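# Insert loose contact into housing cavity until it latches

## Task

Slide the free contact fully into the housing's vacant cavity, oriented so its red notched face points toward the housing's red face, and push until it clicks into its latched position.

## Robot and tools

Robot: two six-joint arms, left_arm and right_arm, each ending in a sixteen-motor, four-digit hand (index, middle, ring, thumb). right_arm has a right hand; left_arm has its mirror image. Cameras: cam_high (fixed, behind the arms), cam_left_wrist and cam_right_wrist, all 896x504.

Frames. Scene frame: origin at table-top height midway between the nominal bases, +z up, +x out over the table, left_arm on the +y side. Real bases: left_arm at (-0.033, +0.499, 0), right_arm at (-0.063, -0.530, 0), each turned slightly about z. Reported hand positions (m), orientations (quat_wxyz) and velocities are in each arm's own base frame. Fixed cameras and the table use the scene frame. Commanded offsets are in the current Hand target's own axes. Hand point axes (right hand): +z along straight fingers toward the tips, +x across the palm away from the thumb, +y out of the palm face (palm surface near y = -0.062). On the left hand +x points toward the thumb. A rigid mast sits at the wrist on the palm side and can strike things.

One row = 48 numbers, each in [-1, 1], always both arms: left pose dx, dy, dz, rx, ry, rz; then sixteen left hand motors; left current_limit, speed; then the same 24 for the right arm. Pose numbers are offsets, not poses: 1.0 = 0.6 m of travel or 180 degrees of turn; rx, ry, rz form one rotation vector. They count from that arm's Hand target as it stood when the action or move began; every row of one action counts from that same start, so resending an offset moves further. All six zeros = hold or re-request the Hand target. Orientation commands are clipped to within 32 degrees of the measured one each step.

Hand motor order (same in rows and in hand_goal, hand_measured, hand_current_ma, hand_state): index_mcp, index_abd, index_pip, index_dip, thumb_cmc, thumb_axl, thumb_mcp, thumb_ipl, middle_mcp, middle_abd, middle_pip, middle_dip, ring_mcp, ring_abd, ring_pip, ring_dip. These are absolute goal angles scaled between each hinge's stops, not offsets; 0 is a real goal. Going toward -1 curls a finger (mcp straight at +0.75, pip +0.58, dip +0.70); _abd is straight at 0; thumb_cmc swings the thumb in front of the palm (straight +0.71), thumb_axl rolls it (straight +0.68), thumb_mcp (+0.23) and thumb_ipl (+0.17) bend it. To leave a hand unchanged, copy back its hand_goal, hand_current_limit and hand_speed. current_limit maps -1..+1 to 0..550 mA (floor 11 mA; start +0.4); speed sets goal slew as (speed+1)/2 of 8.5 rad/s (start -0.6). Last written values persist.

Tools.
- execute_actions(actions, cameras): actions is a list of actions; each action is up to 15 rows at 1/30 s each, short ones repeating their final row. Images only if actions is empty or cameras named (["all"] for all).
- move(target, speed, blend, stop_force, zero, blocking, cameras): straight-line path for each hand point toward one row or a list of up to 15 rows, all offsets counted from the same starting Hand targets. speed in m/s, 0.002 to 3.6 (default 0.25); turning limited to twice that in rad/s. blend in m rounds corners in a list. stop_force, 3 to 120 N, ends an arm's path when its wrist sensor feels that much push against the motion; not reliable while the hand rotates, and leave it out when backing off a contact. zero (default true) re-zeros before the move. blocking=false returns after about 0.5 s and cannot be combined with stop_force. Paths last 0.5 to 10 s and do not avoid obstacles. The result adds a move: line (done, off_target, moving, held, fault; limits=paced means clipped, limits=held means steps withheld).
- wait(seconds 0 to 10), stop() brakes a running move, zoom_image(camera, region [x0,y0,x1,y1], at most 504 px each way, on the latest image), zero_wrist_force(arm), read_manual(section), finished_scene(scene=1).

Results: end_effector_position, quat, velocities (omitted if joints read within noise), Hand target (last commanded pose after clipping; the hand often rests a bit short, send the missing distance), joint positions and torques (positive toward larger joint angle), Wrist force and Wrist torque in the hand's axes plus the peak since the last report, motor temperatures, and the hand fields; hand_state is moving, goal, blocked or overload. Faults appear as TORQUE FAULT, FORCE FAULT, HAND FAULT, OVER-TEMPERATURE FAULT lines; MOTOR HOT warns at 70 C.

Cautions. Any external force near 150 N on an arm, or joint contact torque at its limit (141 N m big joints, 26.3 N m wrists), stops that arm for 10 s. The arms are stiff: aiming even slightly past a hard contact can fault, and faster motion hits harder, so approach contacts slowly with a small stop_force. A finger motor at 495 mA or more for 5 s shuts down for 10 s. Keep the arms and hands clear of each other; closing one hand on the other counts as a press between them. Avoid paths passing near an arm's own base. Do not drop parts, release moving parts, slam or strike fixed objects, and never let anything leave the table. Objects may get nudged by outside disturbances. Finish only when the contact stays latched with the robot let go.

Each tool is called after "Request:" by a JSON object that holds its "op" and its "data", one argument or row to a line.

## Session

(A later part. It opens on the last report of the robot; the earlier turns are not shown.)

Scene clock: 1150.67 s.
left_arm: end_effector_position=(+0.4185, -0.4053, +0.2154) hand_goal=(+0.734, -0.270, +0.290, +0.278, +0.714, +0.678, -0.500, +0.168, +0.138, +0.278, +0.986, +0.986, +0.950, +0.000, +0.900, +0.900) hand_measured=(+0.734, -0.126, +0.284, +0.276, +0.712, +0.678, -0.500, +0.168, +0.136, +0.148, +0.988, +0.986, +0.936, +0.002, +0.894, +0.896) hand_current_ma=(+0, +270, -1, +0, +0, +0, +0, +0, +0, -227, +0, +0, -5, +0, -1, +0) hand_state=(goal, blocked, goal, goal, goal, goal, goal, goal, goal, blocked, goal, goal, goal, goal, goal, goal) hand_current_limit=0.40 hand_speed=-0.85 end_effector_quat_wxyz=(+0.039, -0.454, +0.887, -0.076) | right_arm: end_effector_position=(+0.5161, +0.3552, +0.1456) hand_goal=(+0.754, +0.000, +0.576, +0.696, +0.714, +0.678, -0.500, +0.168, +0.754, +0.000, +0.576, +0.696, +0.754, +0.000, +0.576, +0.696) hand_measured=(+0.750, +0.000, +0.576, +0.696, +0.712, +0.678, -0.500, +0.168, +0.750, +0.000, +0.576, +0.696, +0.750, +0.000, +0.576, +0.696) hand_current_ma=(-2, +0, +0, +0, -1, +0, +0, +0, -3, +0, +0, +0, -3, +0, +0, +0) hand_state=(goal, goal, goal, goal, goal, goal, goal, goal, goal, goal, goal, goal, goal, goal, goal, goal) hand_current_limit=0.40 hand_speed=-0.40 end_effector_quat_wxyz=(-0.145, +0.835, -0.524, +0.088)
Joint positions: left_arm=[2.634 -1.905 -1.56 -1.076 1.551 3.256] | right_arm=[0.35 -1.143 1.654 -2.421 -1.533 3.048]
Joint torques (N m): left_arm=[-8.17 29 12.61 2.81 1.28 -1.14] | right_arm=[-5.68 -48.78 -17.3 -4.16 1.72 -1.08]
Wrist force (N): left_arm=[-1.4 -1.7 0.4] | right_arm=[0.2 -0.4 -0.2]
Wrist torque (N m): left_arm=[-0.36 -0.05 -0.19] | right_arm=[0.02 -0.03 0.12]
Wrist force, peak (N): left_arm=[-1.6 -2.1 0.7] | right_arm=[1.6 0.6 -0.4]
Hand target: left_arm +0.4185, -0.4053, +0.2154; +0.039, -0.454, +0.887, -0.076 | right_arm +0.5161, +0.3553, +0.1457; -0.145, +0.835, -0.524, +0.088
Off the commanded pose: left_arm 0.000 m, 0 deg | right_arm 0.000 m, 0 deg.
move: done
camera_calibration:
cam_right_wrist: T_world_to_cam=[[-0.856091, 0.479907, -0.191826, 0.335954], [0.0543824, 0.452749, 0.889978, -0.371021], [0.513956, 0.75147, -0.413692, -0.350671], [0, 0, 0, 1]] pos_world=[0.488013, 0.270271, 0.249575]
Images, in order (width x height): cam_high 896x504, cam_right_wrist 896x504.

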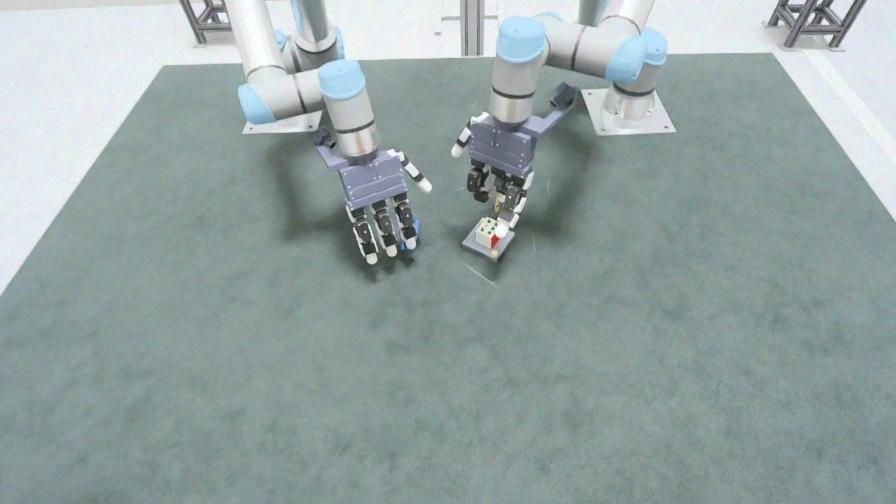

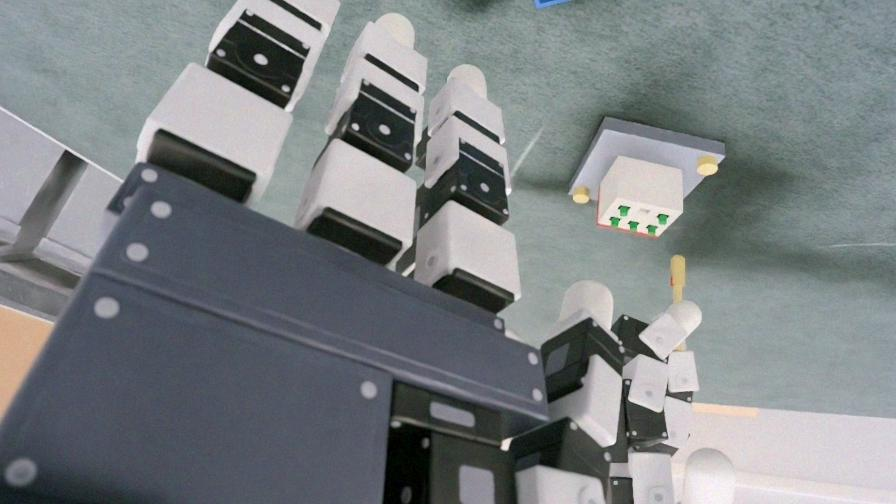

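Request:
{"op": "move", "data": {
  "target": [0.0193,-0.0455,0.0308,-0.0007,-0.0067,0.0012,0.734,-0.27,0.289,0.277,0.714,0.678,-0.5,0.168,0.137,0.278,0.985,0.986,0.95,0,0.9,0.9,0.4,-0.85,0,0,0,0,0,0,0.754,0,0.576,0.696,0.714,0.678,-0.5,0.168,0.754,0,0.576,0.696,0.754,0,0.576,0.696,0.4,-0.4],
  "speed": 0.04,
  "cameras": ["cam_high","cam_right_wrist","cam_left_wrist"]
}}

Request:
{"op": "zoom_image", "data": {
  "camera": "cam_right_wrist",
  "region": [590, 150, 730, 350]
}}

Request:
{"op": "zoom_image", "data": {
  "camera": "cam_right_wrist",
  "region": [600, 190, 690, 250]
}}

Request:
{"op": "zoom_image", "data": {
  "camera": "cam_high",
  "region": [460, 180, 530, 260]
}}

Request:
{"op": "zoom_image", "data": {
  "camera": "cam_left_wrist",
  "region": [320, 0, 520, 120]
}}

Scene clock: 1204.50 s.
left_arm: end_effector_position=(+0.4361, -0.4324, +0.2018) hand_goal=(+0.734, -0.270, +0.290, +0.278, +0.714, +0.678, -0.500, +0.168, +0.138, +0.278, +0.986, +0.986, +0.950, +0.000, +0.900, +0.900) hand_measured=(+0.734, -0.126, +0.284, +0.276, +0.712, +0.678, -0.500, +0.168, +0.136, +0.148, +0.988, +0.986, +0.936, +0.002, +0.894, +0.896) hand_current_ma=(+0, +270, -1, +0, +0, +0, +0, +0, +0, -227, +0, +0, -5, +0, -1, +0) hand_state=(goal, blocked, goal, goal, goal, goal, goal, goal, goal, blocked, goal, goal, goal, goal, goal, goal) hand_current_limit=0.40 hand_speed=-0.85 end_effector_quat_wxyz=(+0.048, -0.454, +0.887, -0.070) | right_arm: end_effector_position=(+0.5161, +0.3553, +0.1457) hand_goal=(+0.754, +0.000, +0.576, +0.696, +0.714, +0.678, -0.500, +0.168, +0.754, +0.000, +0.576, +0.696, +0.754, +0.000, +0.576, +0.696) hand_measured=(+0.750, +0.000, +0.576, +0.696, +0.712, +0.678, -0.500, +0.168, +0.750, +0.000, +0.576, +0.696, +0.750, +0.000, +0.576, +0.696) hand_current_ma=(-2, +0, +0, +0, -1, +0, +0, +0, -3, +0, +0, +0, -3, +0, +0, +0) hand_state=(goal, goal, goal, goal, goal, goal, goal, goal, goal, goal, goal, goal, goal, goal, goal, goal) hand_current_limit=0.40 hand_speed=-0.40 end_effector_quat_wxyz=(-0.145, +0.835, -0.524, +0.088)
Joint positions: left_arm=[2.602 -1.989 -1.477 -1.076 1.578 3.228] | right_arm=[0.35 -1.143 1.654 -2.421 -1.533 3.048]
Joint torques (N m): left_arm=[9.38 53.1 14.01 1.93 -1.62 1.41] | right_arm=[7.94 -51.99 -25.48 -4.4 1.76 0.56]
Wrist force (N): left_arm=[-1.6 -1.6 0.5] | right_arm=[0.3 -0.4 0.0]
Wrist torque (N m): left_arm=[-0.32 0.00 -0.19] | right_arm=[0.00 -0.05 0.12]
Wrist force, peak (N): left_arm=[-1.5 -2.1 0.4] | right_arm=[0.2 -0.6 -0.4]
Hand target: left_arm +0.4361, -0.4323, +0.2019; +0.048, -0.454, +0.887, -0.071 | right_arm +0.5161, +0.3553, +0.1457; -0.145, +0.835, -0.524, +0.088
Off the commanded pose: left_arm 0.000 m, 0 deg | right_arm 0.000 m, 0 deg.
move: done
camera_calibration:
cam_left_wrist: T_world_to_cam=[[0.952098, 0.278747, 0.125735, -0.349188], [0.0762946, -0.614711, 0.785054, -0.506071], [0.296122, -0.737856, -0.606532, -0.201655], [0, 0, 0, 1]] pos_world=[0.430787, -0.362545, 0.318888]
cam_right_wrist: T_world_to_cam=[[-0.855979, 0.480033, -0.192013, 0.335931], [0.0541515, 0.45259, 0.890073, -0.370978], [0.514167, 0.751486, -0.413402, -0.350808], [0, 0, 0, 1]] pos_world=[0.488013, 0.270271, 0.249676]

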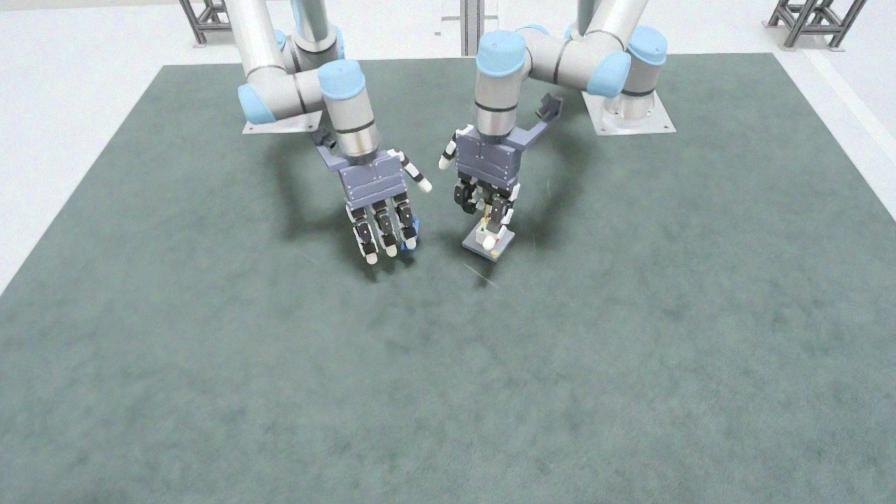

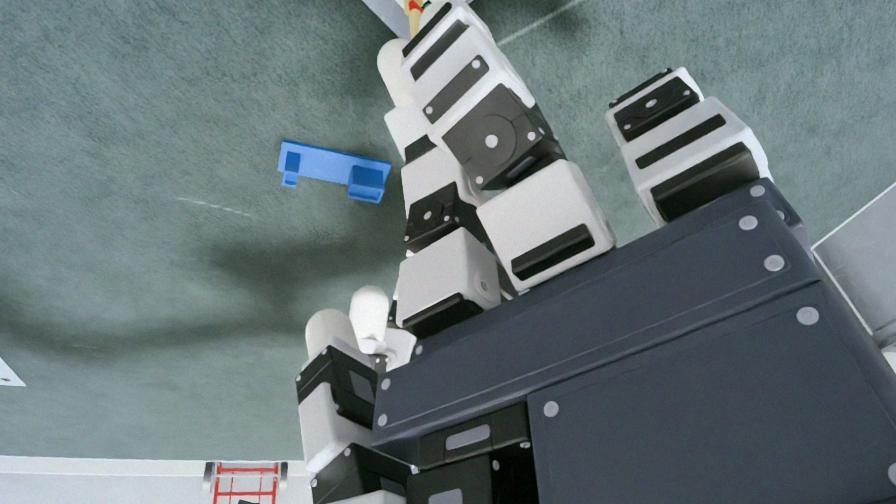

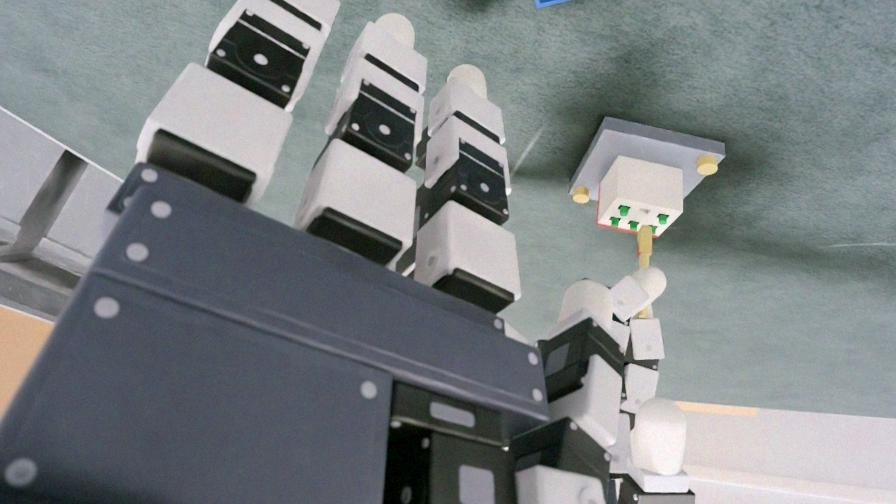

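Scaled by 2.520 from the camera's 896x504 image, which has a finer 1280x720 frame.

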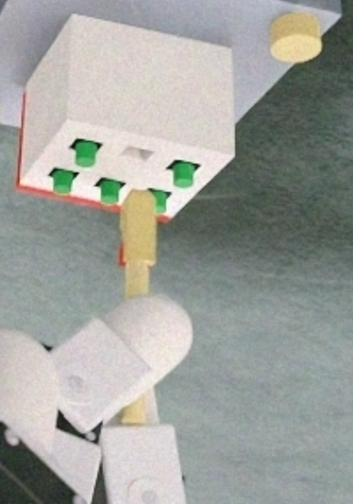

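Scaled by 5.600 from the camera's 896x504 image, which has a finer 1280x720 frame.

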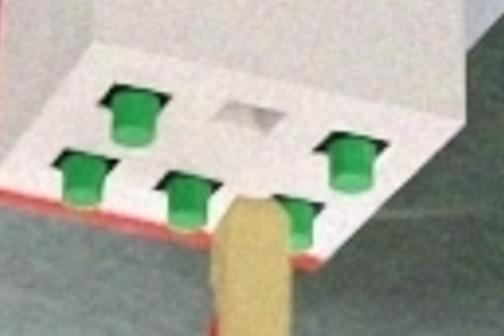

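Scaled by 6.300 from the camera's 896x504 image, which has a finer 1280x720 frame.

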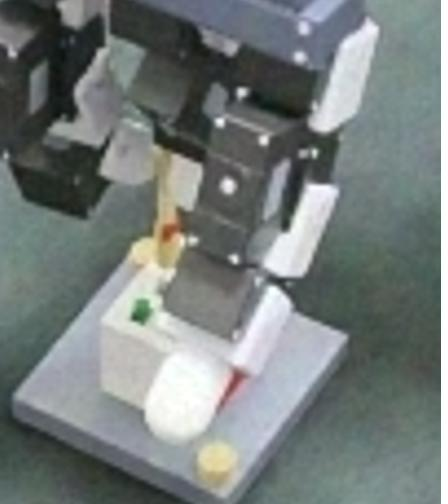

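Scaled by 2.520 from the camera's 896x504 image, which has a finer 1280x720 frame.

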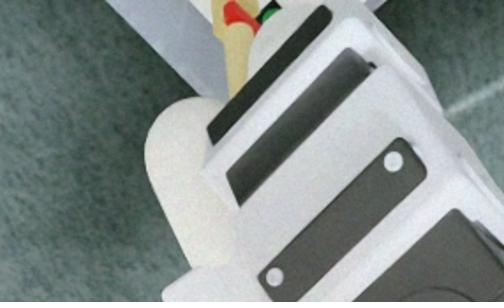

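Request:
{"op": "execute_actions", "data": {
  "actions": [
    [[0,0,0,0,0,0,0.734,-0.27,0.289,0.277,0.714,0.678,-0.5,0.168,0.137,0.278,0.985,0.986,-0.5,0,-0.5,-0.3,0.4,-0.7,0,0,0,0,0,0,0.754,0,0.576,0.696,0.714,0.678,-0.5,0.168,0.754,0,0.576,0.696,0.754,0,0.576,0.696,0.4,-0.4]]
  ],
  "cameras": ["cam_high","cam_right_wrist"]
}}

Request:
{"op": "zoom_image", "data": {
  "camera": "cam_high",
  "region": [465, 195, 515, 245]
}}

Request:
{"op": "zoom_image", "data": {
  "camera": "cam_right_wrist",
  "region": [600, 190, 690, 250]
}}

Scene clock: 1218.13 s.
left_arm: end_effector_position=(+0.4361, -0.4323, +0.2019) hand_goal=(+0.734, -0.270, +0.290, +0.278, +0.714, +0.678, -0.500, +0.168, +0.138, +0.278, +0.986, +0.986, -0.500, +0.000, -0.500, -0.300) hand_measured=(+0.734, -0.126, +0.284, +0.276, +0.712, +0.678, -0.500, +0.168, +0.136, +0.148, +0.988, +0.986, -0.482, +0.002, -0.496, -0.298) hand_current_ma=(+0, +270, -1, +0, +0, +0, +0, +0, +0, -227, +0, +0, +9, +0, +1, +0) hand_state=(goal, blocked, goal, goal, goal, goal, goal, goal, goal, blocked, goal, goal, goal, goal, goal, goal) hand_current_limit=0.40 hand_speed=-0.70 end_effector_quat_wxyz=(+0.048, -0.454, +0.887, -0.071) | right_arm: end_effector_position=(+0.5161, +0.3553, +0.1457) hand_goal=(+0.754, +0.000, +0.576, +0.696, +0.714, +0.678, -0.500, +0.168, +0.754, +0.000, +0.576, +0.696, +0.754, +0.000, +0.576, +0.696) hand_measured=(+0.750, +0.000, +0.576, +0.696, +0.712, +0.678, -0.500, +0.168, +0.750, +0.000, +0.576, +0.696, +0.750, +0.000, +0.576, +0.696) hand_current_ma=(-2, +0, +0, +0, -1, +0, +0, +0, -3, +0, +0, +0, -3, +0, +0, +0) hand_state=(goal, goal, goal, goal, goal, goal, goal, goal, goal, goal, goal, goal, goal, goal, goal, goal) hand_current_limit=0.40 hand_speed=-0.40 end_effector_quat_wxyz=(-0.145, +0.835, -0.524, +0.088)
Joint positions: left_arm=[2.602 -1.989 -1.477 -1.076 1.577 3.229] | right_arm=[0.35 -1.143 1.654 -2.421 -1.533 3.048]
Joint torques (N m): left_arm=[9.65 51.84 13.09 4.28 -2.3 1.53] | right_arm=[8.17 -51.42 -22.69 -4.26 1.7 0.43]
Wrist force (N): left_arm=[-1.4 -1.5 0.6] | right_arm=[0.4 -0.2 -0.1]
Wrist torque (N m): left_arm=[-0.24 -0.03 -0.19] | right_arm=[0.05 -0.06 0.14]
Wrist force, peak (N): left_arm=[-1.8 -1.7 0.5] | right_arm=[0.2 -0.6 -0.2]
Hand target: left_arm +0.4361, -0.4323, +0.2019; +0.048, -0.454, +0.887, -0.071 | right_arm +0.5161, +0.3553, +0.1457; -0.145, +0.835, -0.524, +0.088
Off the commanded pose: left_arm 0.000 m, 0 deg | right_arm 0.000 m, 0 deg.
camera_calibration:
cam_right_wrist: T_world_to_cam=[[-0.855979, 0.480033, -0.192013, 0.335931], [0.0541515, 0.45259, 0.890073, -0.370978], [0.514167, 0.751486, -0.413402, -0.350808], [0, 0, 0, 1]] pos_world=[0.488013, 0.270271, 0.249676]
Images, in order (width x height): cam_high 896x504, cam_right_wrist 896x504.

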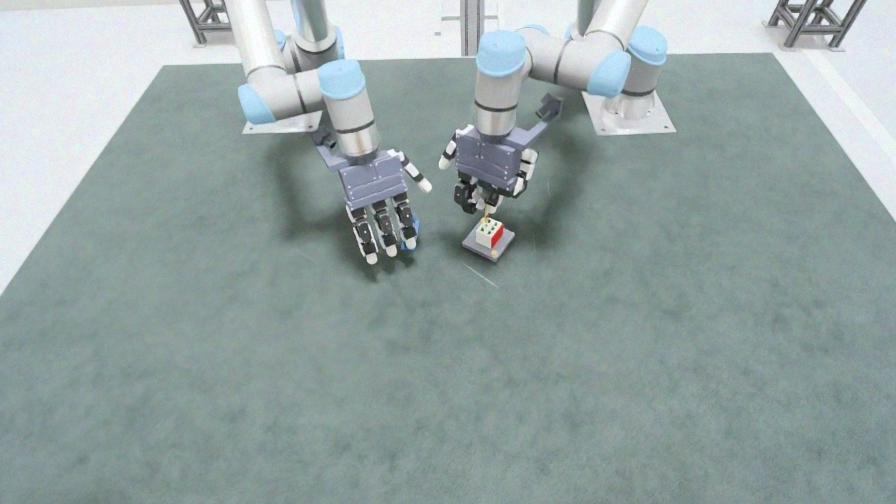

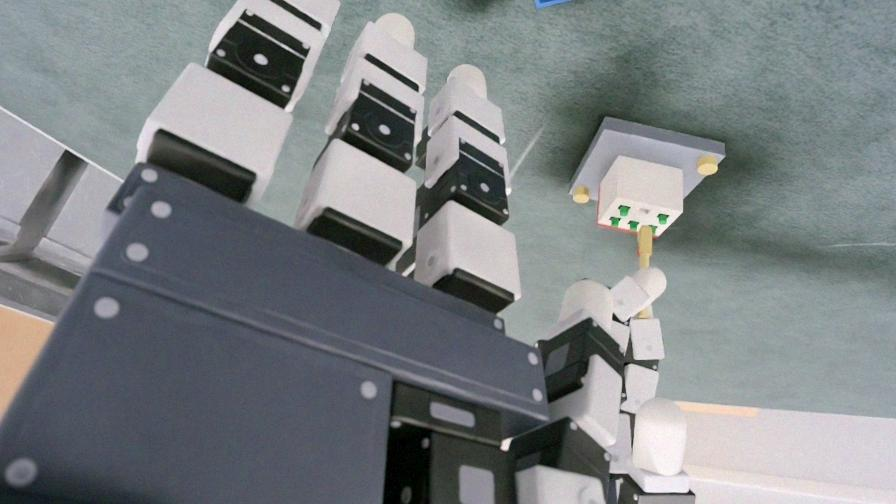

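Scaled by 10.080 from the camera's 896x504 image, which has a finer 1280x720 frame.

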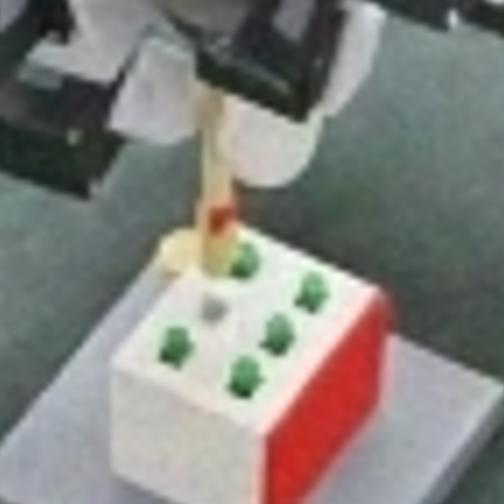

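Scaled by 5.600 from the camera's 896x504 image, which has a finer 1280x720 frame.

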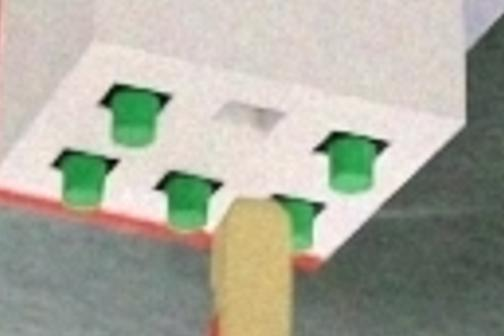

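Request:
{"op": "move", "data": {
  "target": [0.0006,0.0051,0.0296,0,0,0,0.734,-0.27,0.289,0.277,0.714,0.678,-0.5,0.168,0.137,0.278,0.985,0.986,-0.5,0,-0.5,-0.3,0.4,-0.7,0,0,0,0,0,0,0.754,0,0.576,0.696,0.714,0.678,-0.5,0.168,0.754,0,0.576,0.696,0.754,0,0.576,0.696,0.4,-0.4],
  "speed": 0.02,
  "cameras": ["cam_high","cam_right_wrist"]
}}

Request:
{"op": "zoom_image", "data": {
  "camera": "cam_high",
  "region": [465, 195, 515, 245]
}}

Request:
{"op": "zoom_image", "data": {
  "camera": "cam_right_wrist",
  "region": [600, 180, 690, 270]
}}

Scene clock: 1229.13 s.
left_arm: end_effector_position=(+0.4361, -0.4323, +0.1838) hand_goal=(+0.734, -0.270, +0.290, +0.278, +0.714, +0.678, -0.500, +0.168, +0.138, +0.278, +0.986, +0.986, -0.500, +0.000, -0.500, -0.300) hand_measured=(+0.776, -0.216, +0.318, +0.286, +0.712, +0.678, -0.500, +0.168, +0.080, +0.220, +0.956, +0.968, -0.482, +0.002, -0.496, -0.298) hand_current_ma=(+39, +45, +17, +2, +0, +0, +0, +0, -71, -51, -19, -7, +9, +0, +1, +0) hand_state=(blocked, blocked, blocked, goal, goal, goal, goal, goal, blocked, blocked, blocked, goal, goal, goal, goal, goal) hand_current_limit=0.40 hand_speed=-0.70 end_effector_quat_wxyz=(+0.048, -0.454, +0.887, -0.071) | right_arm: end_effector_position=(+0.5161, +0.3553, +0.1457) hand_goal=(+0.754, +0.000, +0.576, +0.696, +0.714, +0.678, -0.500, +0.168, +0.754, +0.000, +0.576, +0.696, +0.754, +0.000, +0.576, +0.696) hand_measured=(+0.750, +0.000, +0.576, +0.696, +0.712, +0.678, -0.500, +0.168, +0.750, +0.000, +0.576, +0.696, +0.750, +0.000, +0.576, +0.696) hand_current_ma=(-2, +0, +0, +0, -1, +0, +0, +0, -3, +0, +0, +0, -3, +0, +0, +0) hand_state=(goal, goal, goal, goal, goal, goal, goal, goal, goal, goal, goal, goal, goal, goal, goal, goal) hand_current_limit=0.40 hand_speed=-0.40 end_effector_quat_wxyz=(-0.145, +0.835, -0.524, +0.088)
Joint positions: left_arm=[2.602 -2.003 -1.505 -1.034 1.577 3.229] | right_arm=[0.35 -1.143 1.654 -2.421 -1.533 3.048]
Joint torques (N m): left_arm=[10.15 50.49 26.29 1.28 -0.41 1.57] | right_arm=[5.58 -50.46 -16.4 -4.2 1.52 -0.07]
Wrist force (N): left_arm=[-1.8 -1.4 0.3] | right_arm=[0.2 -0.5 -0.1]
Wrist torque (N m): left_arm=[-0.19 0.00 -0.22] | right_arm=[0.00 -0.03 0.11]
Wrist force, peak (N): left_arm=[-1.7 -5.6 -14.6] | right_arm=[0.3 -0.7 -0.3]
Hand target: left_arm +0.4361, -0.4323, +0.1839; +0.048, -0.454, +0.887, -0.071 | right_arm +0.5161, +0.3553, +0.1457; -0.145, +0.835, -0.524, +0.088
Off the commanded pose: left_arm 0.000 m, 0 deg | right_arm 0.000 m, 0 deg.
move: done
camera_calibration:
cam_right_wrist: T_world_to_cam=[[-0.855979, 0.480033, -0.192013, 0.335931], [0.0541515, 0.45259, 0.890073, -0.370978], [0.514167, 0.751486, -0.413402, -0.350808], [0, 0, 0, 1]] pos_world=[0.488013, 0.270271, 0.249676]
Images, in order (width x height): cam_high 896x504, cam_right_wrist 896x504.

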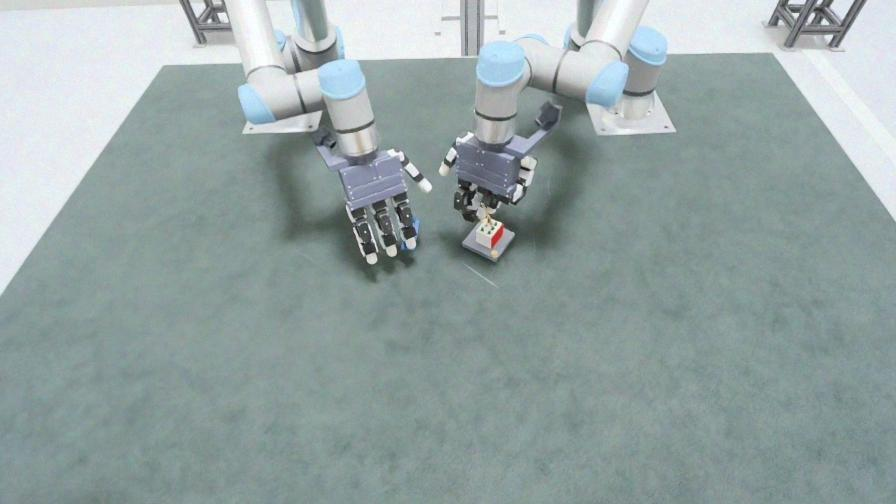

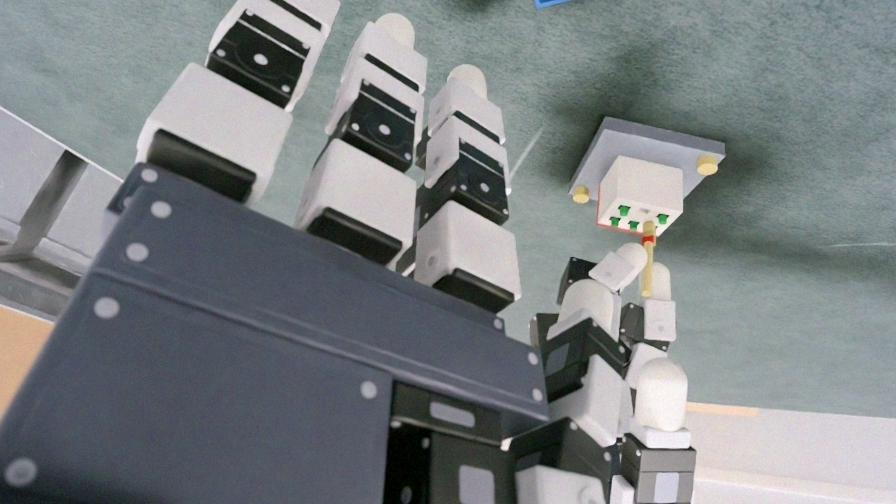

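Scaled by 10.080 from the camera's 896x504 image, which has a finer 1280x720 frame.

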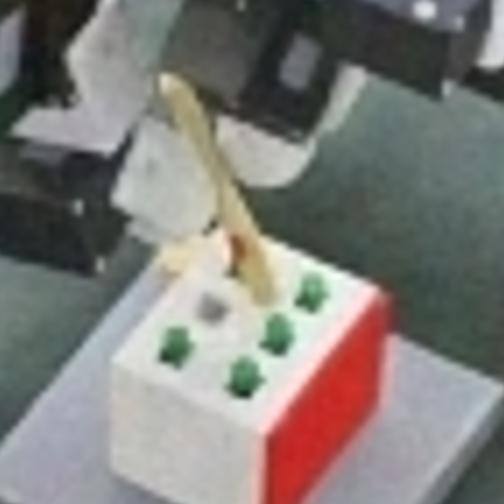

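Scaled by 5.600 from the camera's 896x504 image, which has a finer 1280x720 frame.

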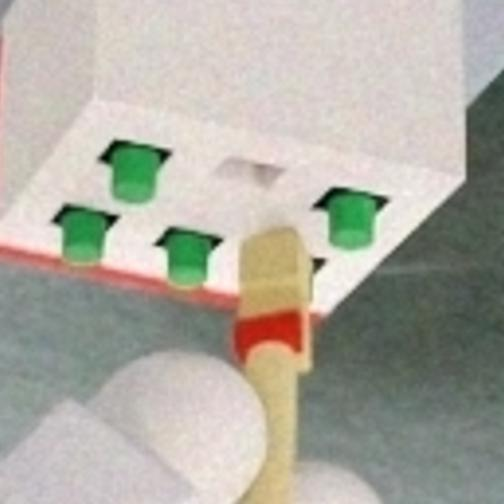

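Request:
{"op": "move", "data": {
  "target": [-0.0002,-0.0017,-0.0099,0,0,0,0.734,-0.27,0.289,0.277,0.714,0.678,-0.5,0.168,0.137,0.278,0.985,0.986,-0.5,0,-0.5,-0.3,0.4,-0.85,0,0,0,0,0,0,0.754,0,0.576,0.696,0.714,0.678,-0.5,0.168,0.754,0,0.576,0.696,0.754,0,0.576,0.696,0.4,-0.4],
  "speed": 0.01,
  "cameras": ["cam_high","cam_right_wrist"]
}}

Request:
{"op": "zoom_image", "data": {
  "camera": "cam_high",
  "region": [465, 195, 515, 245]
}}

Request:
{"op": "zoom_image", "data": {
  "camera": "cam_right_wrist",
  "region": [600, 180, 720, 300]
}}

Scene clock: 1256.50 s.
left_arm: end_effector_position=(+0.4361, -0.4323, +0.1900) hand_goal=(+0.734, -0.270, +0.290, +0.278, +0.714, +0.678, -0.500, +0.168, +0.138, +0.278, +0.986, +0.986, -0.500, +0.000, -0.500, -0.300) hand_measured=(+0.776, -0.216, +0.318, +0.286, +0.712, +0.678, -0.500, +0.168, +0.080, +0.220, +0.956, +0.968, -0.482, +0.002, -0.496, -0.298) hand_current_ma=(+39, +44, +17, +2, +0, +0, +0, +0, -71, -51, -19, -7, +9, +0, +1, +0) hand_state=(blocked, blocked, blocked, goal, goal, goal, goal, goal, blocked, blocked, blocked, goal, goal, goal, goal, goal) hand_current_limit=0.40 hand_speed=-0.85 end_effector_quat_wxyz=(+0.048, -0.454, +0.887, -0.071) | right_arm: end_effector_position=(+0.5161, +0.3553, +0.1457) hand_goal=(+0.754, +0.000, +0.576, +0.696, +0.714, +0.678, -0.500, +0.168, +0.754, +0.000, +0.576, +0.696, +0.754, +0.000, +0.576, +0.696) hand_measured=(+0.750, +0.000, +0.576, +0.696, +0.712, +0.678, -0.500, +0.168, +0.750, +0.000, +0.576, +0.696, +0.750, +0.000, +0.576, +0.696) hand_current_ma=(-2, +0, +0, +0, -1, +0, +0, +0, -3, +0, +0, +0, -3, +0, +0, +0) hand_state=(goal, goal, goal, goal, goal, goal, goal, goal, goal, goal, goal, goal, goal, goal, goal, goal) hand_current_limit=0.40 hand_speed=-0.40 end_effector_quat_wxyz=(-0.145, +0.835, -0.524, +0.088)
Joint positions: left_arm=[2.602 -1.998 -1.496 -1.048 1.577 3.229] | right_arm=[0.35 -1.143 1.654 -2.421 -1.533 3.048]
Joint torques (N m): left_arm=[7.66 47.13 20.48 3.05 1.86 -0.12] | right_arm=[4.21 -50.48 -15.99 -4.08 1.49 -0.27]
Wrist force (N): left_arm=[-1.5 -1.7 0.4] | right_arm=[0.3 -0.6 0.0]
Wrist torque (N m): left_arm=[-0.24 -0.02 -0.19] | right_arm=[-0.02 -0.05 0.12]
Wrist force, peak (N): left_arm=[-1.8 -1.8 0.3] | right_arm=[0.3 -0.6 -0.3]
Hand target: left_arm +0.4361, -0.4323, +0.1899; +0.048, -0.454, +0.887, -0.071 | right_arm +0.5161, +0.3553, +0.1457; -0.145, +0.835, -0.524, +0.088
Off the commanded pose: left_arm 0.000 m, 0 deg | right_arm 0.000 m, 0 deg.
move: done
camera_calibration:
cam_right_wrist: T_world_to_cam=[[-0.855979, 0.480033, -0.192013, 0.335931], [0.0541515, 0.45259, 0.890073, -0.370978], [0.514167, 0.751486, -0.413402, -0.350808], [0, 0, 0, 1]] pos_world=[0.488013, 0.270271, 0.249676]
Images, in order (width x height): cam_high 896x504, cam_right_wrist 896x504.

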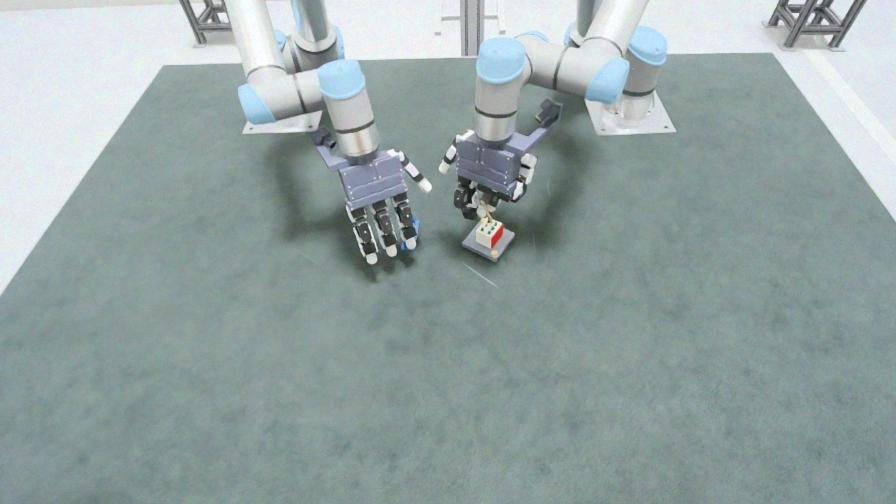

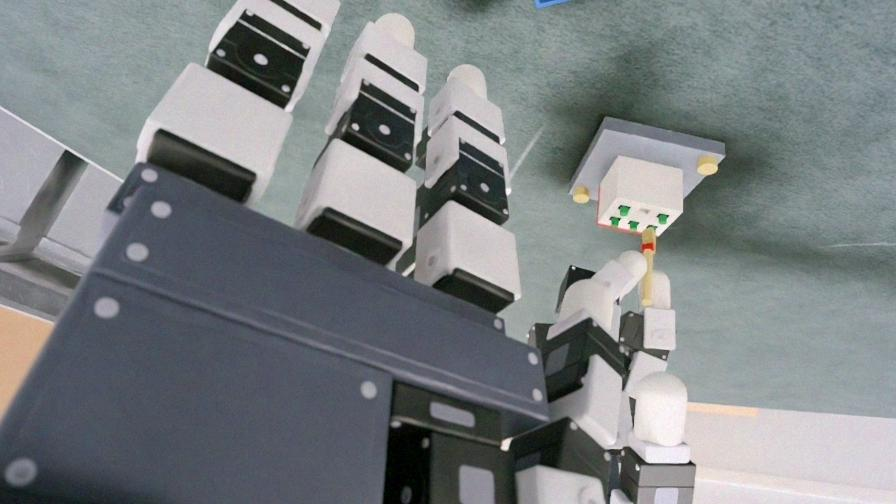

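Scaled by 10.080 from the camera's 896x504 image, which has a finer 1280x720 frame.

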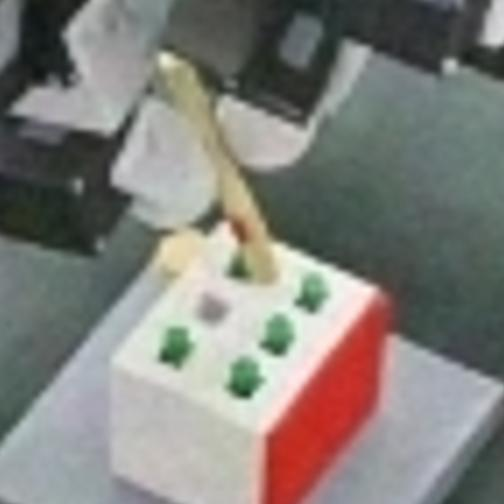

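Scaled by 4.200 from the camera's 896x504 image, which has a finer 1280x720 frame.

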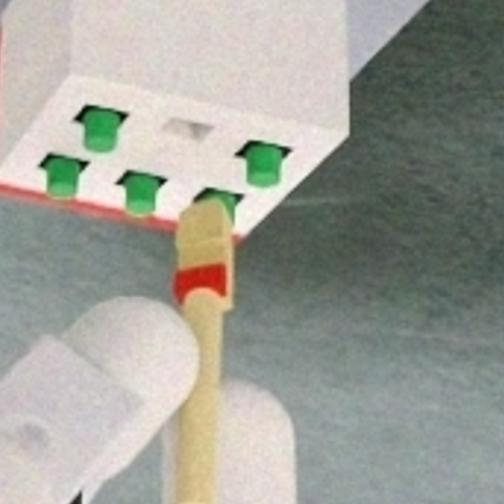

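Request:
{"op": "move", "data": {
  "target": [-0.0012,-0.01,-0.0575,0,0,0,0.734,-0.27,0.289,0.277,0.714,0.678,-0.5,0.168,0.137,0.278,0.985,0.986,-0.5,0,-0.5,-0.3,0.4,-0.85,0,0,0,0,0,0,0.754,0,0.576,0.696,0.714,0.678,-0.5,0.168,0.754,0,0.576,0.696,0.754,0,0.576,0.696,0.4,-0.4],
  "speed": 0.03,
  "cameras": ["cam_high","cam_right_wrist","cam_left_wrist"]
}}

Request:
{"op": "zoom_image", "data": {
  "camera": "cam_high",
  "region": [465, 175, 515, 245]
}}

Request:
{"op": "zoom_image", "data": {
  "camera": "cam_right_wrist",
  "region": [600, 220, 720, 340]
}}

Request:
{"op": "zoom_image", "data": {
  "camera": "cam_left_wrist",
  "region": [320, 0, 520, 120]
}}

Scene clock: 1267.87 s.
left_arm: end_effector_position=(+0.4362, -0.4324, +0.2251) hand_goal=(+0.734, -0.270, +0.290, +0.278, +0.714, +0.678, -0.500, +0.168, +0.138, +0.278, +0.986, +0.986, -0.500, +0.000, -0.500, -0.300) hand_measured=(+0.776, -0.216, +0.318, +0.286, +0.712, +0.678, -0.500, +0.168, +0.080, +0.220, +0.956, +0.968, -0.482, +0.002, -0.496, -0.298) hand_current_ma=(+39, +44, +17, +2, +0, +0, +0, +0, -71, -51, -19, -7, +9, +0, +1, +0) hand_state=(blocked, blocked, blocked, goal, goal, goal, goal, goal, blocked, blocked, blocked, goal, goal, goal, goal, goal) hand_current_limit=0.40 hand_speed=-0.85 end_effector_quat_wxyz=(+0.048, -0.454, +0.887, -0.071) | right_arm: end_effector_position=(+0.5161, +0.3553, +0.1457) hand_goal=(+0.754, +0.000, +0.576, +0.696, +0.714, +0.678, -0.500, +0.168, +0.754, +0.000, +0.576, +0.696, +0.754, +0.000, +0.576, +0.696) hand_measured=(+0.750, +0.000, +0.576, +0.696, +0.712, +0.678, -0.500, +0.168, +0.750, +0.000, +0.576, +0.696, +0.750, +0.000, +0.576, +0.696) hand_current_ma=(-2, +0, +0, +0, -1, +0, +0, +0, -3, +0, +0, +0, -3, +0, +0, +0) hand_state=(goal, goal, goal, goal, goal, goal, goal, goal, goal, goal, goal, goal, goal, goal, goal, goal) hand_current_limit=0.40 hand_speed=-0.40 end_effector_quat_wxyz=(-0.145, +0.835, -0.524, +0.088)
Joint positions: left_arm=[2.602 -1.973 -1.438 -1.13 1.577 3.229] | right_arm=[0.35 -1.143 1.654 -2.421 -1.533 3.048]
Joint torques (N m): left_arm=[-8.34 37.5 13.62 4.39 1.91 -1.32] | right_arm=[5.29 -49.95 -15.94 -4.23 1.49 -0.55]
Wrist force (N): left_arm=[-1.5 -1.7 0.4] | right_arm=[0.3 -0.5 -0.1]
Wrist torque (N m): left_arm=[-0.26 -0.04 -0.18] | right_arm=[0.00 -0.05 0.12]
Wrist force, peak (N): left_arm=[-1.8 -1.9 0.4] | right_arm=[0.3 -0.5 -0.4]
Hand target: left_arm +0.4361, -0.4323, +0.2249; +0.048, -0.454, +0.887, -0.071 | right_arm +0.5161, +0.3553, +0.1457; -0.145, +0.835, -0.524, +0.088
Off the commanded pose: left_arm 0.000 m, 0 deg | right_arm 0.000 m, 0 deg.
move: done
camera_calibration:
cam_left_wrist: T_world_to_cam=[[0.952076, 0.278795, 0.125793, -0.352221], [0.076173, -0.614444, 0.785274, -0.524158], [0.296223, -0.738059, -0.606235, -0.187758], [0, 0, 0, 1]] pos_world=[0.430887, -0.362444, 0.342089]
cam_right_wrist: T_world_to_cam=[[-0.855979, 0.480033, -0.192013, 0.335931], [0.0541515, 0.45259, 0.890073, -0.370978], [0.514167, 0.751486, -0.413402, -0.350808], [0, 0, 0, 1]] pos_world=[0.488013, 0.270271, 0.249676]

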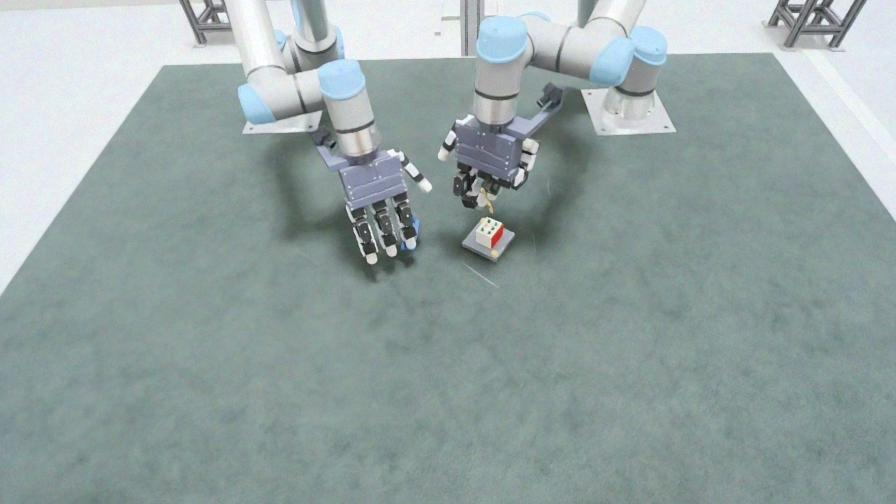

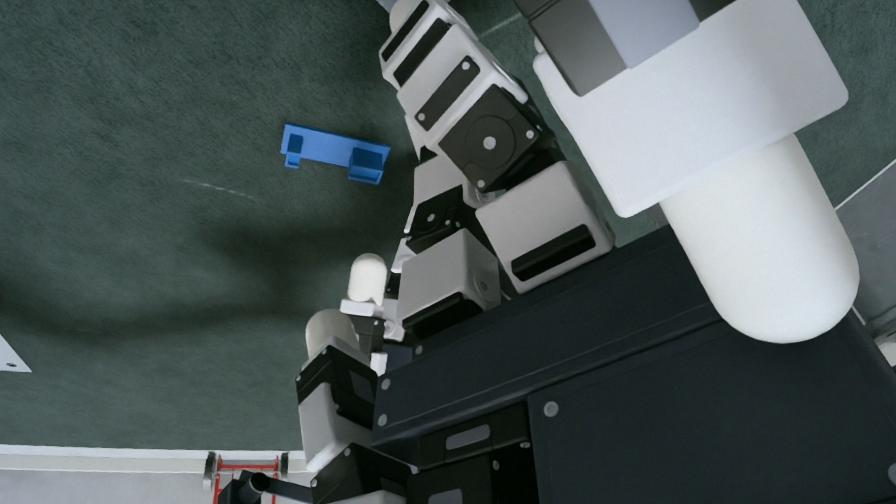

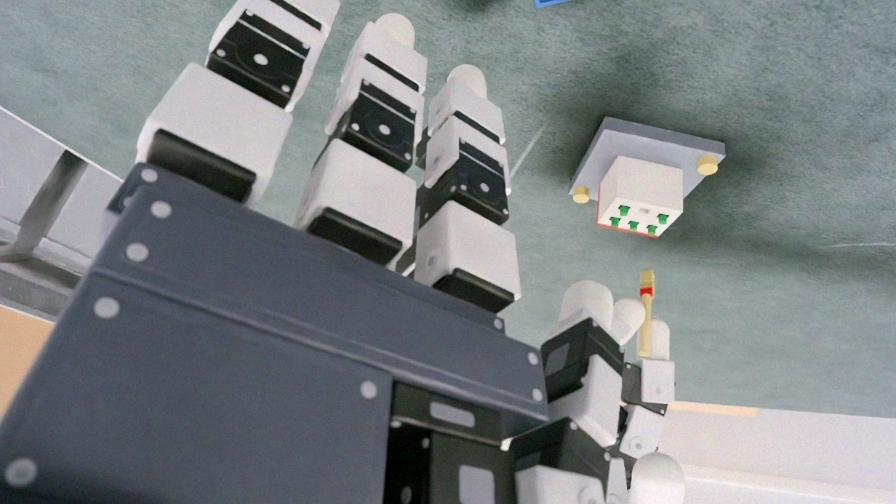

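Scaled by 7.200 from the camera's 896x504 image, which has a finer 1280x720 frame.

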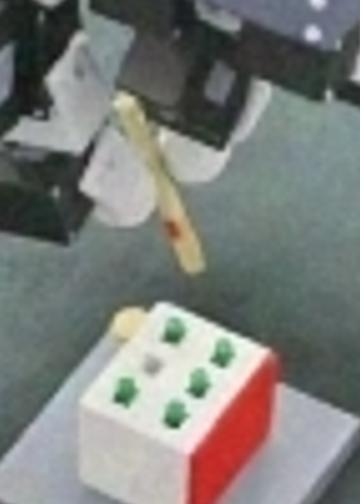

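Scaled by 4.200 from the camera's 896x504 image, which has a finer 1280x720 frame.

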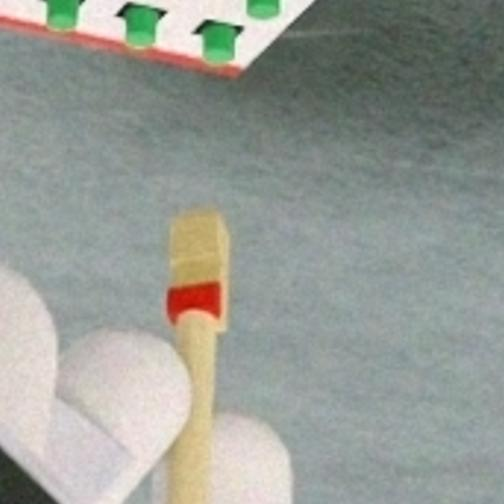

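Scaled by 2.520 from the camera's 896x504 image, which has a finer 1280x720 frame.

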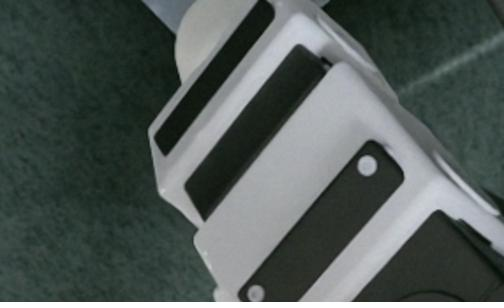

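Request:
{"op": "move", "data": {
  "target": [
    [0.002,0.1478,-0.0257,0,0,0,0.734,-0.27,0.289,0.277,0.714,0.678,-0.5,0.168,0.137,0.278,0.985,0.986,-0.5,0,-0.5,-0.3,0.4,-0.85,0,0,0,0,0,0,0.754,0,0.576,0.696,0.714,0.678,-0.5,0.168,0.754,0,0.576,0.696,0.754,0,0.576,0.696,0.4,-0.4],
    [0.0047,0.169,0.0958,0,0,0,0.734,-0.27,0.289,0.277,0.714,0.678,-0.5,0.168,0.137,0.278,0.985,0.986,-0.5,0,-0.5,-0.3,0.4,-0.85,0,0,0,0,0,0,0.754,0,0.576,0.696,0.714,0.678,-0.5,0.168,0.754,0,0.576,0.696,0.754,0,0.576,0.696,0.4,-0.4]
  ],
  "speed": 0.05,
  "blend": [0.01,0],
  "cameras": ["cam_high","cam_right_wrist"]
}}

Request:
{"op": "zoom_image", "data": {
  "camera": "cam_high",
  "region": [470, 175, 540, 245]
}}

Request:
{"op": "zoom_image", "data": {
  "camera": "cam_right_wrist",
  "region": [600, 180, 760, 340]
}}

Scene clock: 1314.60 s.
left_arm: end_effector_position=(+0.3622, -0.3806, +0.1509) hand_goal=(+0.734, -0.270, +0.290, +0.278, +0.714, +0.678, -0.500, +0.168, +0.138, +0.278, +0.986, +0.986, -0.500, +0.000, -0.500, -0.300) hand_measured=(+0.776, -0.218, +0.318, +0.286, +0.712, +0.678, -0.500, +0.168, +0.080, +0.220, +0.956, +0.968, -0.482, +0.002, -0.496, -0.298) hand_current_ma=(+40, +43, +17, +2, +0, +0, +0, +0, -71, -50, -19, -7, +9, +0, +1, +0) hand_state=(blocked, blocked, blocked, goal, goal, goal, goal, goal, blocked, blocked, blocked, goal, goal, goal, goal, goal) hand_current_limit=0.40 hand_speed=-0.85 end_effector_quat_wxyz=(+0.048, -0.454, +0.887, -0.070) end_effector_velocity=(+0.000, +0.000, +0.002) end_effector_angular_velocity=(+0.001, +0.001, +0.000) | right_arm: end_effector_position=(+0.5161, +0.3553, +0.1457) hand_goal=(+0.754, +0.000, +0.576, +0.696, +0.714, +0.678, -0.500, +0.168, +0.754, +0.000, +0.576, +0.696, +0.754, +0.000, +0.576, +0.696) hand_measured=(+0.750, +0.000, +0.576, +0.696, +0.712, +0.678, -0.500, +0.168, +0.750, +0.000, +0.576, +0.696, +0.750, +0.000, +0.576, +0.696) hand_current_ma=(-2, +0, +0, +0, -1, +0, +0, +0, -3, +0, +0, +0, -3, +0, +0, +0) hand_state=(goal, goal, goal, goal, goal, goal, goal, goal, goal, goal, goal, goal, goal, goal, goal, goal) hand_current_limit=0.40 hand_speed=-0.40 end_effector_quat_wxyz=(-0.145, +0.835, -0.524, +0.088)
Joint positions: left_arm=[2.614 -1.842 -1.826 -0.874 1.575 3.24] | right_arm=[0.35 -1.143 1.654 -2.421 -1.533 3.048]
Joint velocities: left_arm=[0 0.002 0.003 -0.006 0 0] | right_arm=[within noise]
Joint torques (N m): left_arm=[-4.39 44.47 24.36 1.43 -1.76 -1.1] | right_arm=[1.93 -48.01 -17.17 -4.52 1.46 -1.06]
Motor temperatures (°C): left_arm=[32 34 31 38 45 37] | right_arm=[31 32 35 31 37 35]
Wrist force (N): left_arm=[-1.9 -1.6 0.3] | right_arm=[0.3 -0.2 -0.3]
Wrist torque (N m): left_arm=[-0.23 0.02 -0.34] | right_arm=[0.05 -0.05 0.13]
Wrist force, peak (N): left_arm=[-1.5 -2.2 0.6] | right_arm=[0.4 -0.5 -0.3]
Hand target: left_arm +0.3622, -0.3806, +0.1511; +0.048, -0.454, +0.887, -0.071 | right_arm +0.5161, +0.3553, +0.1457; -0.145, +0.835, -0.524, +0.088
Off the commanded pose: left_arm 0.000 m, 0 deg | right_arm 0.000 m, 0 deg.
move: done
camera_calibration:
cam_right_wrist: T_world_to_cam=[[-0.855979, 0.480033, -0.192013, 0.335931], [0.0541515, 0.45259, 0.890073, -0.370978], [0.514167, 0.751486, -0.413402, -0.350808], [0, 0, 0, 1]] pos_world=[0.488013, 0.270271, 0.249676]
Images, in order (width x height): cam_high 896x504, cam_right_wrist 896x504.

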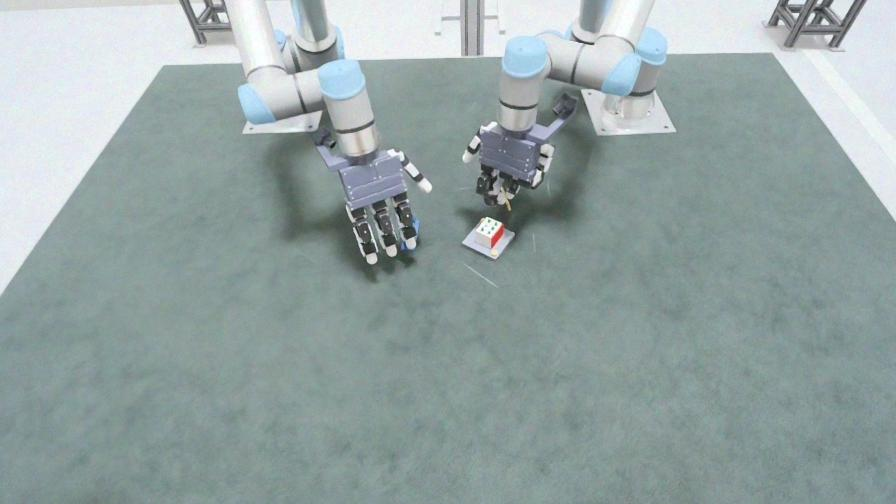

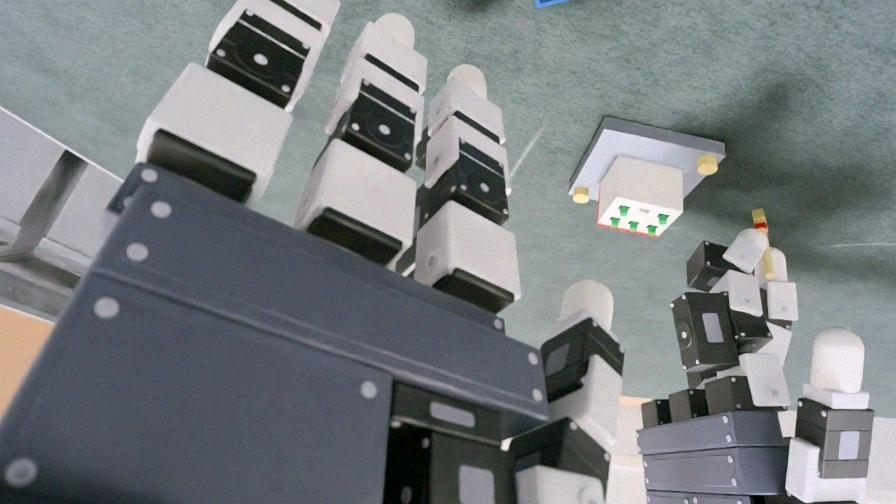

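Scaled by 7.200 from the camera's 896x504 image, which has a finer 1280x720 frame.

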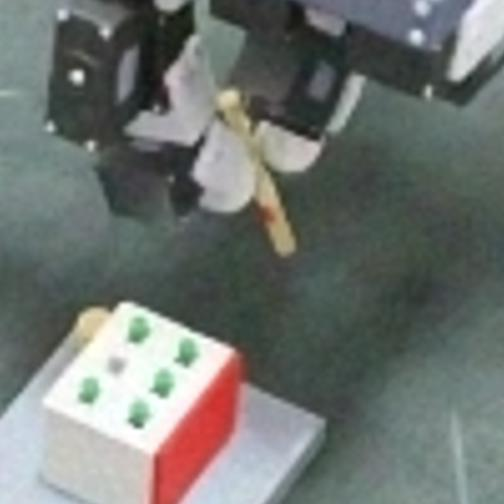

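Scaled by 3.150 from the camera's 896x504 image, which has a finer 1280x720 frame.

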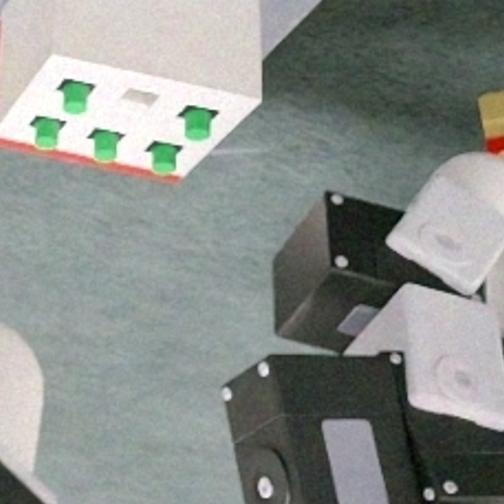

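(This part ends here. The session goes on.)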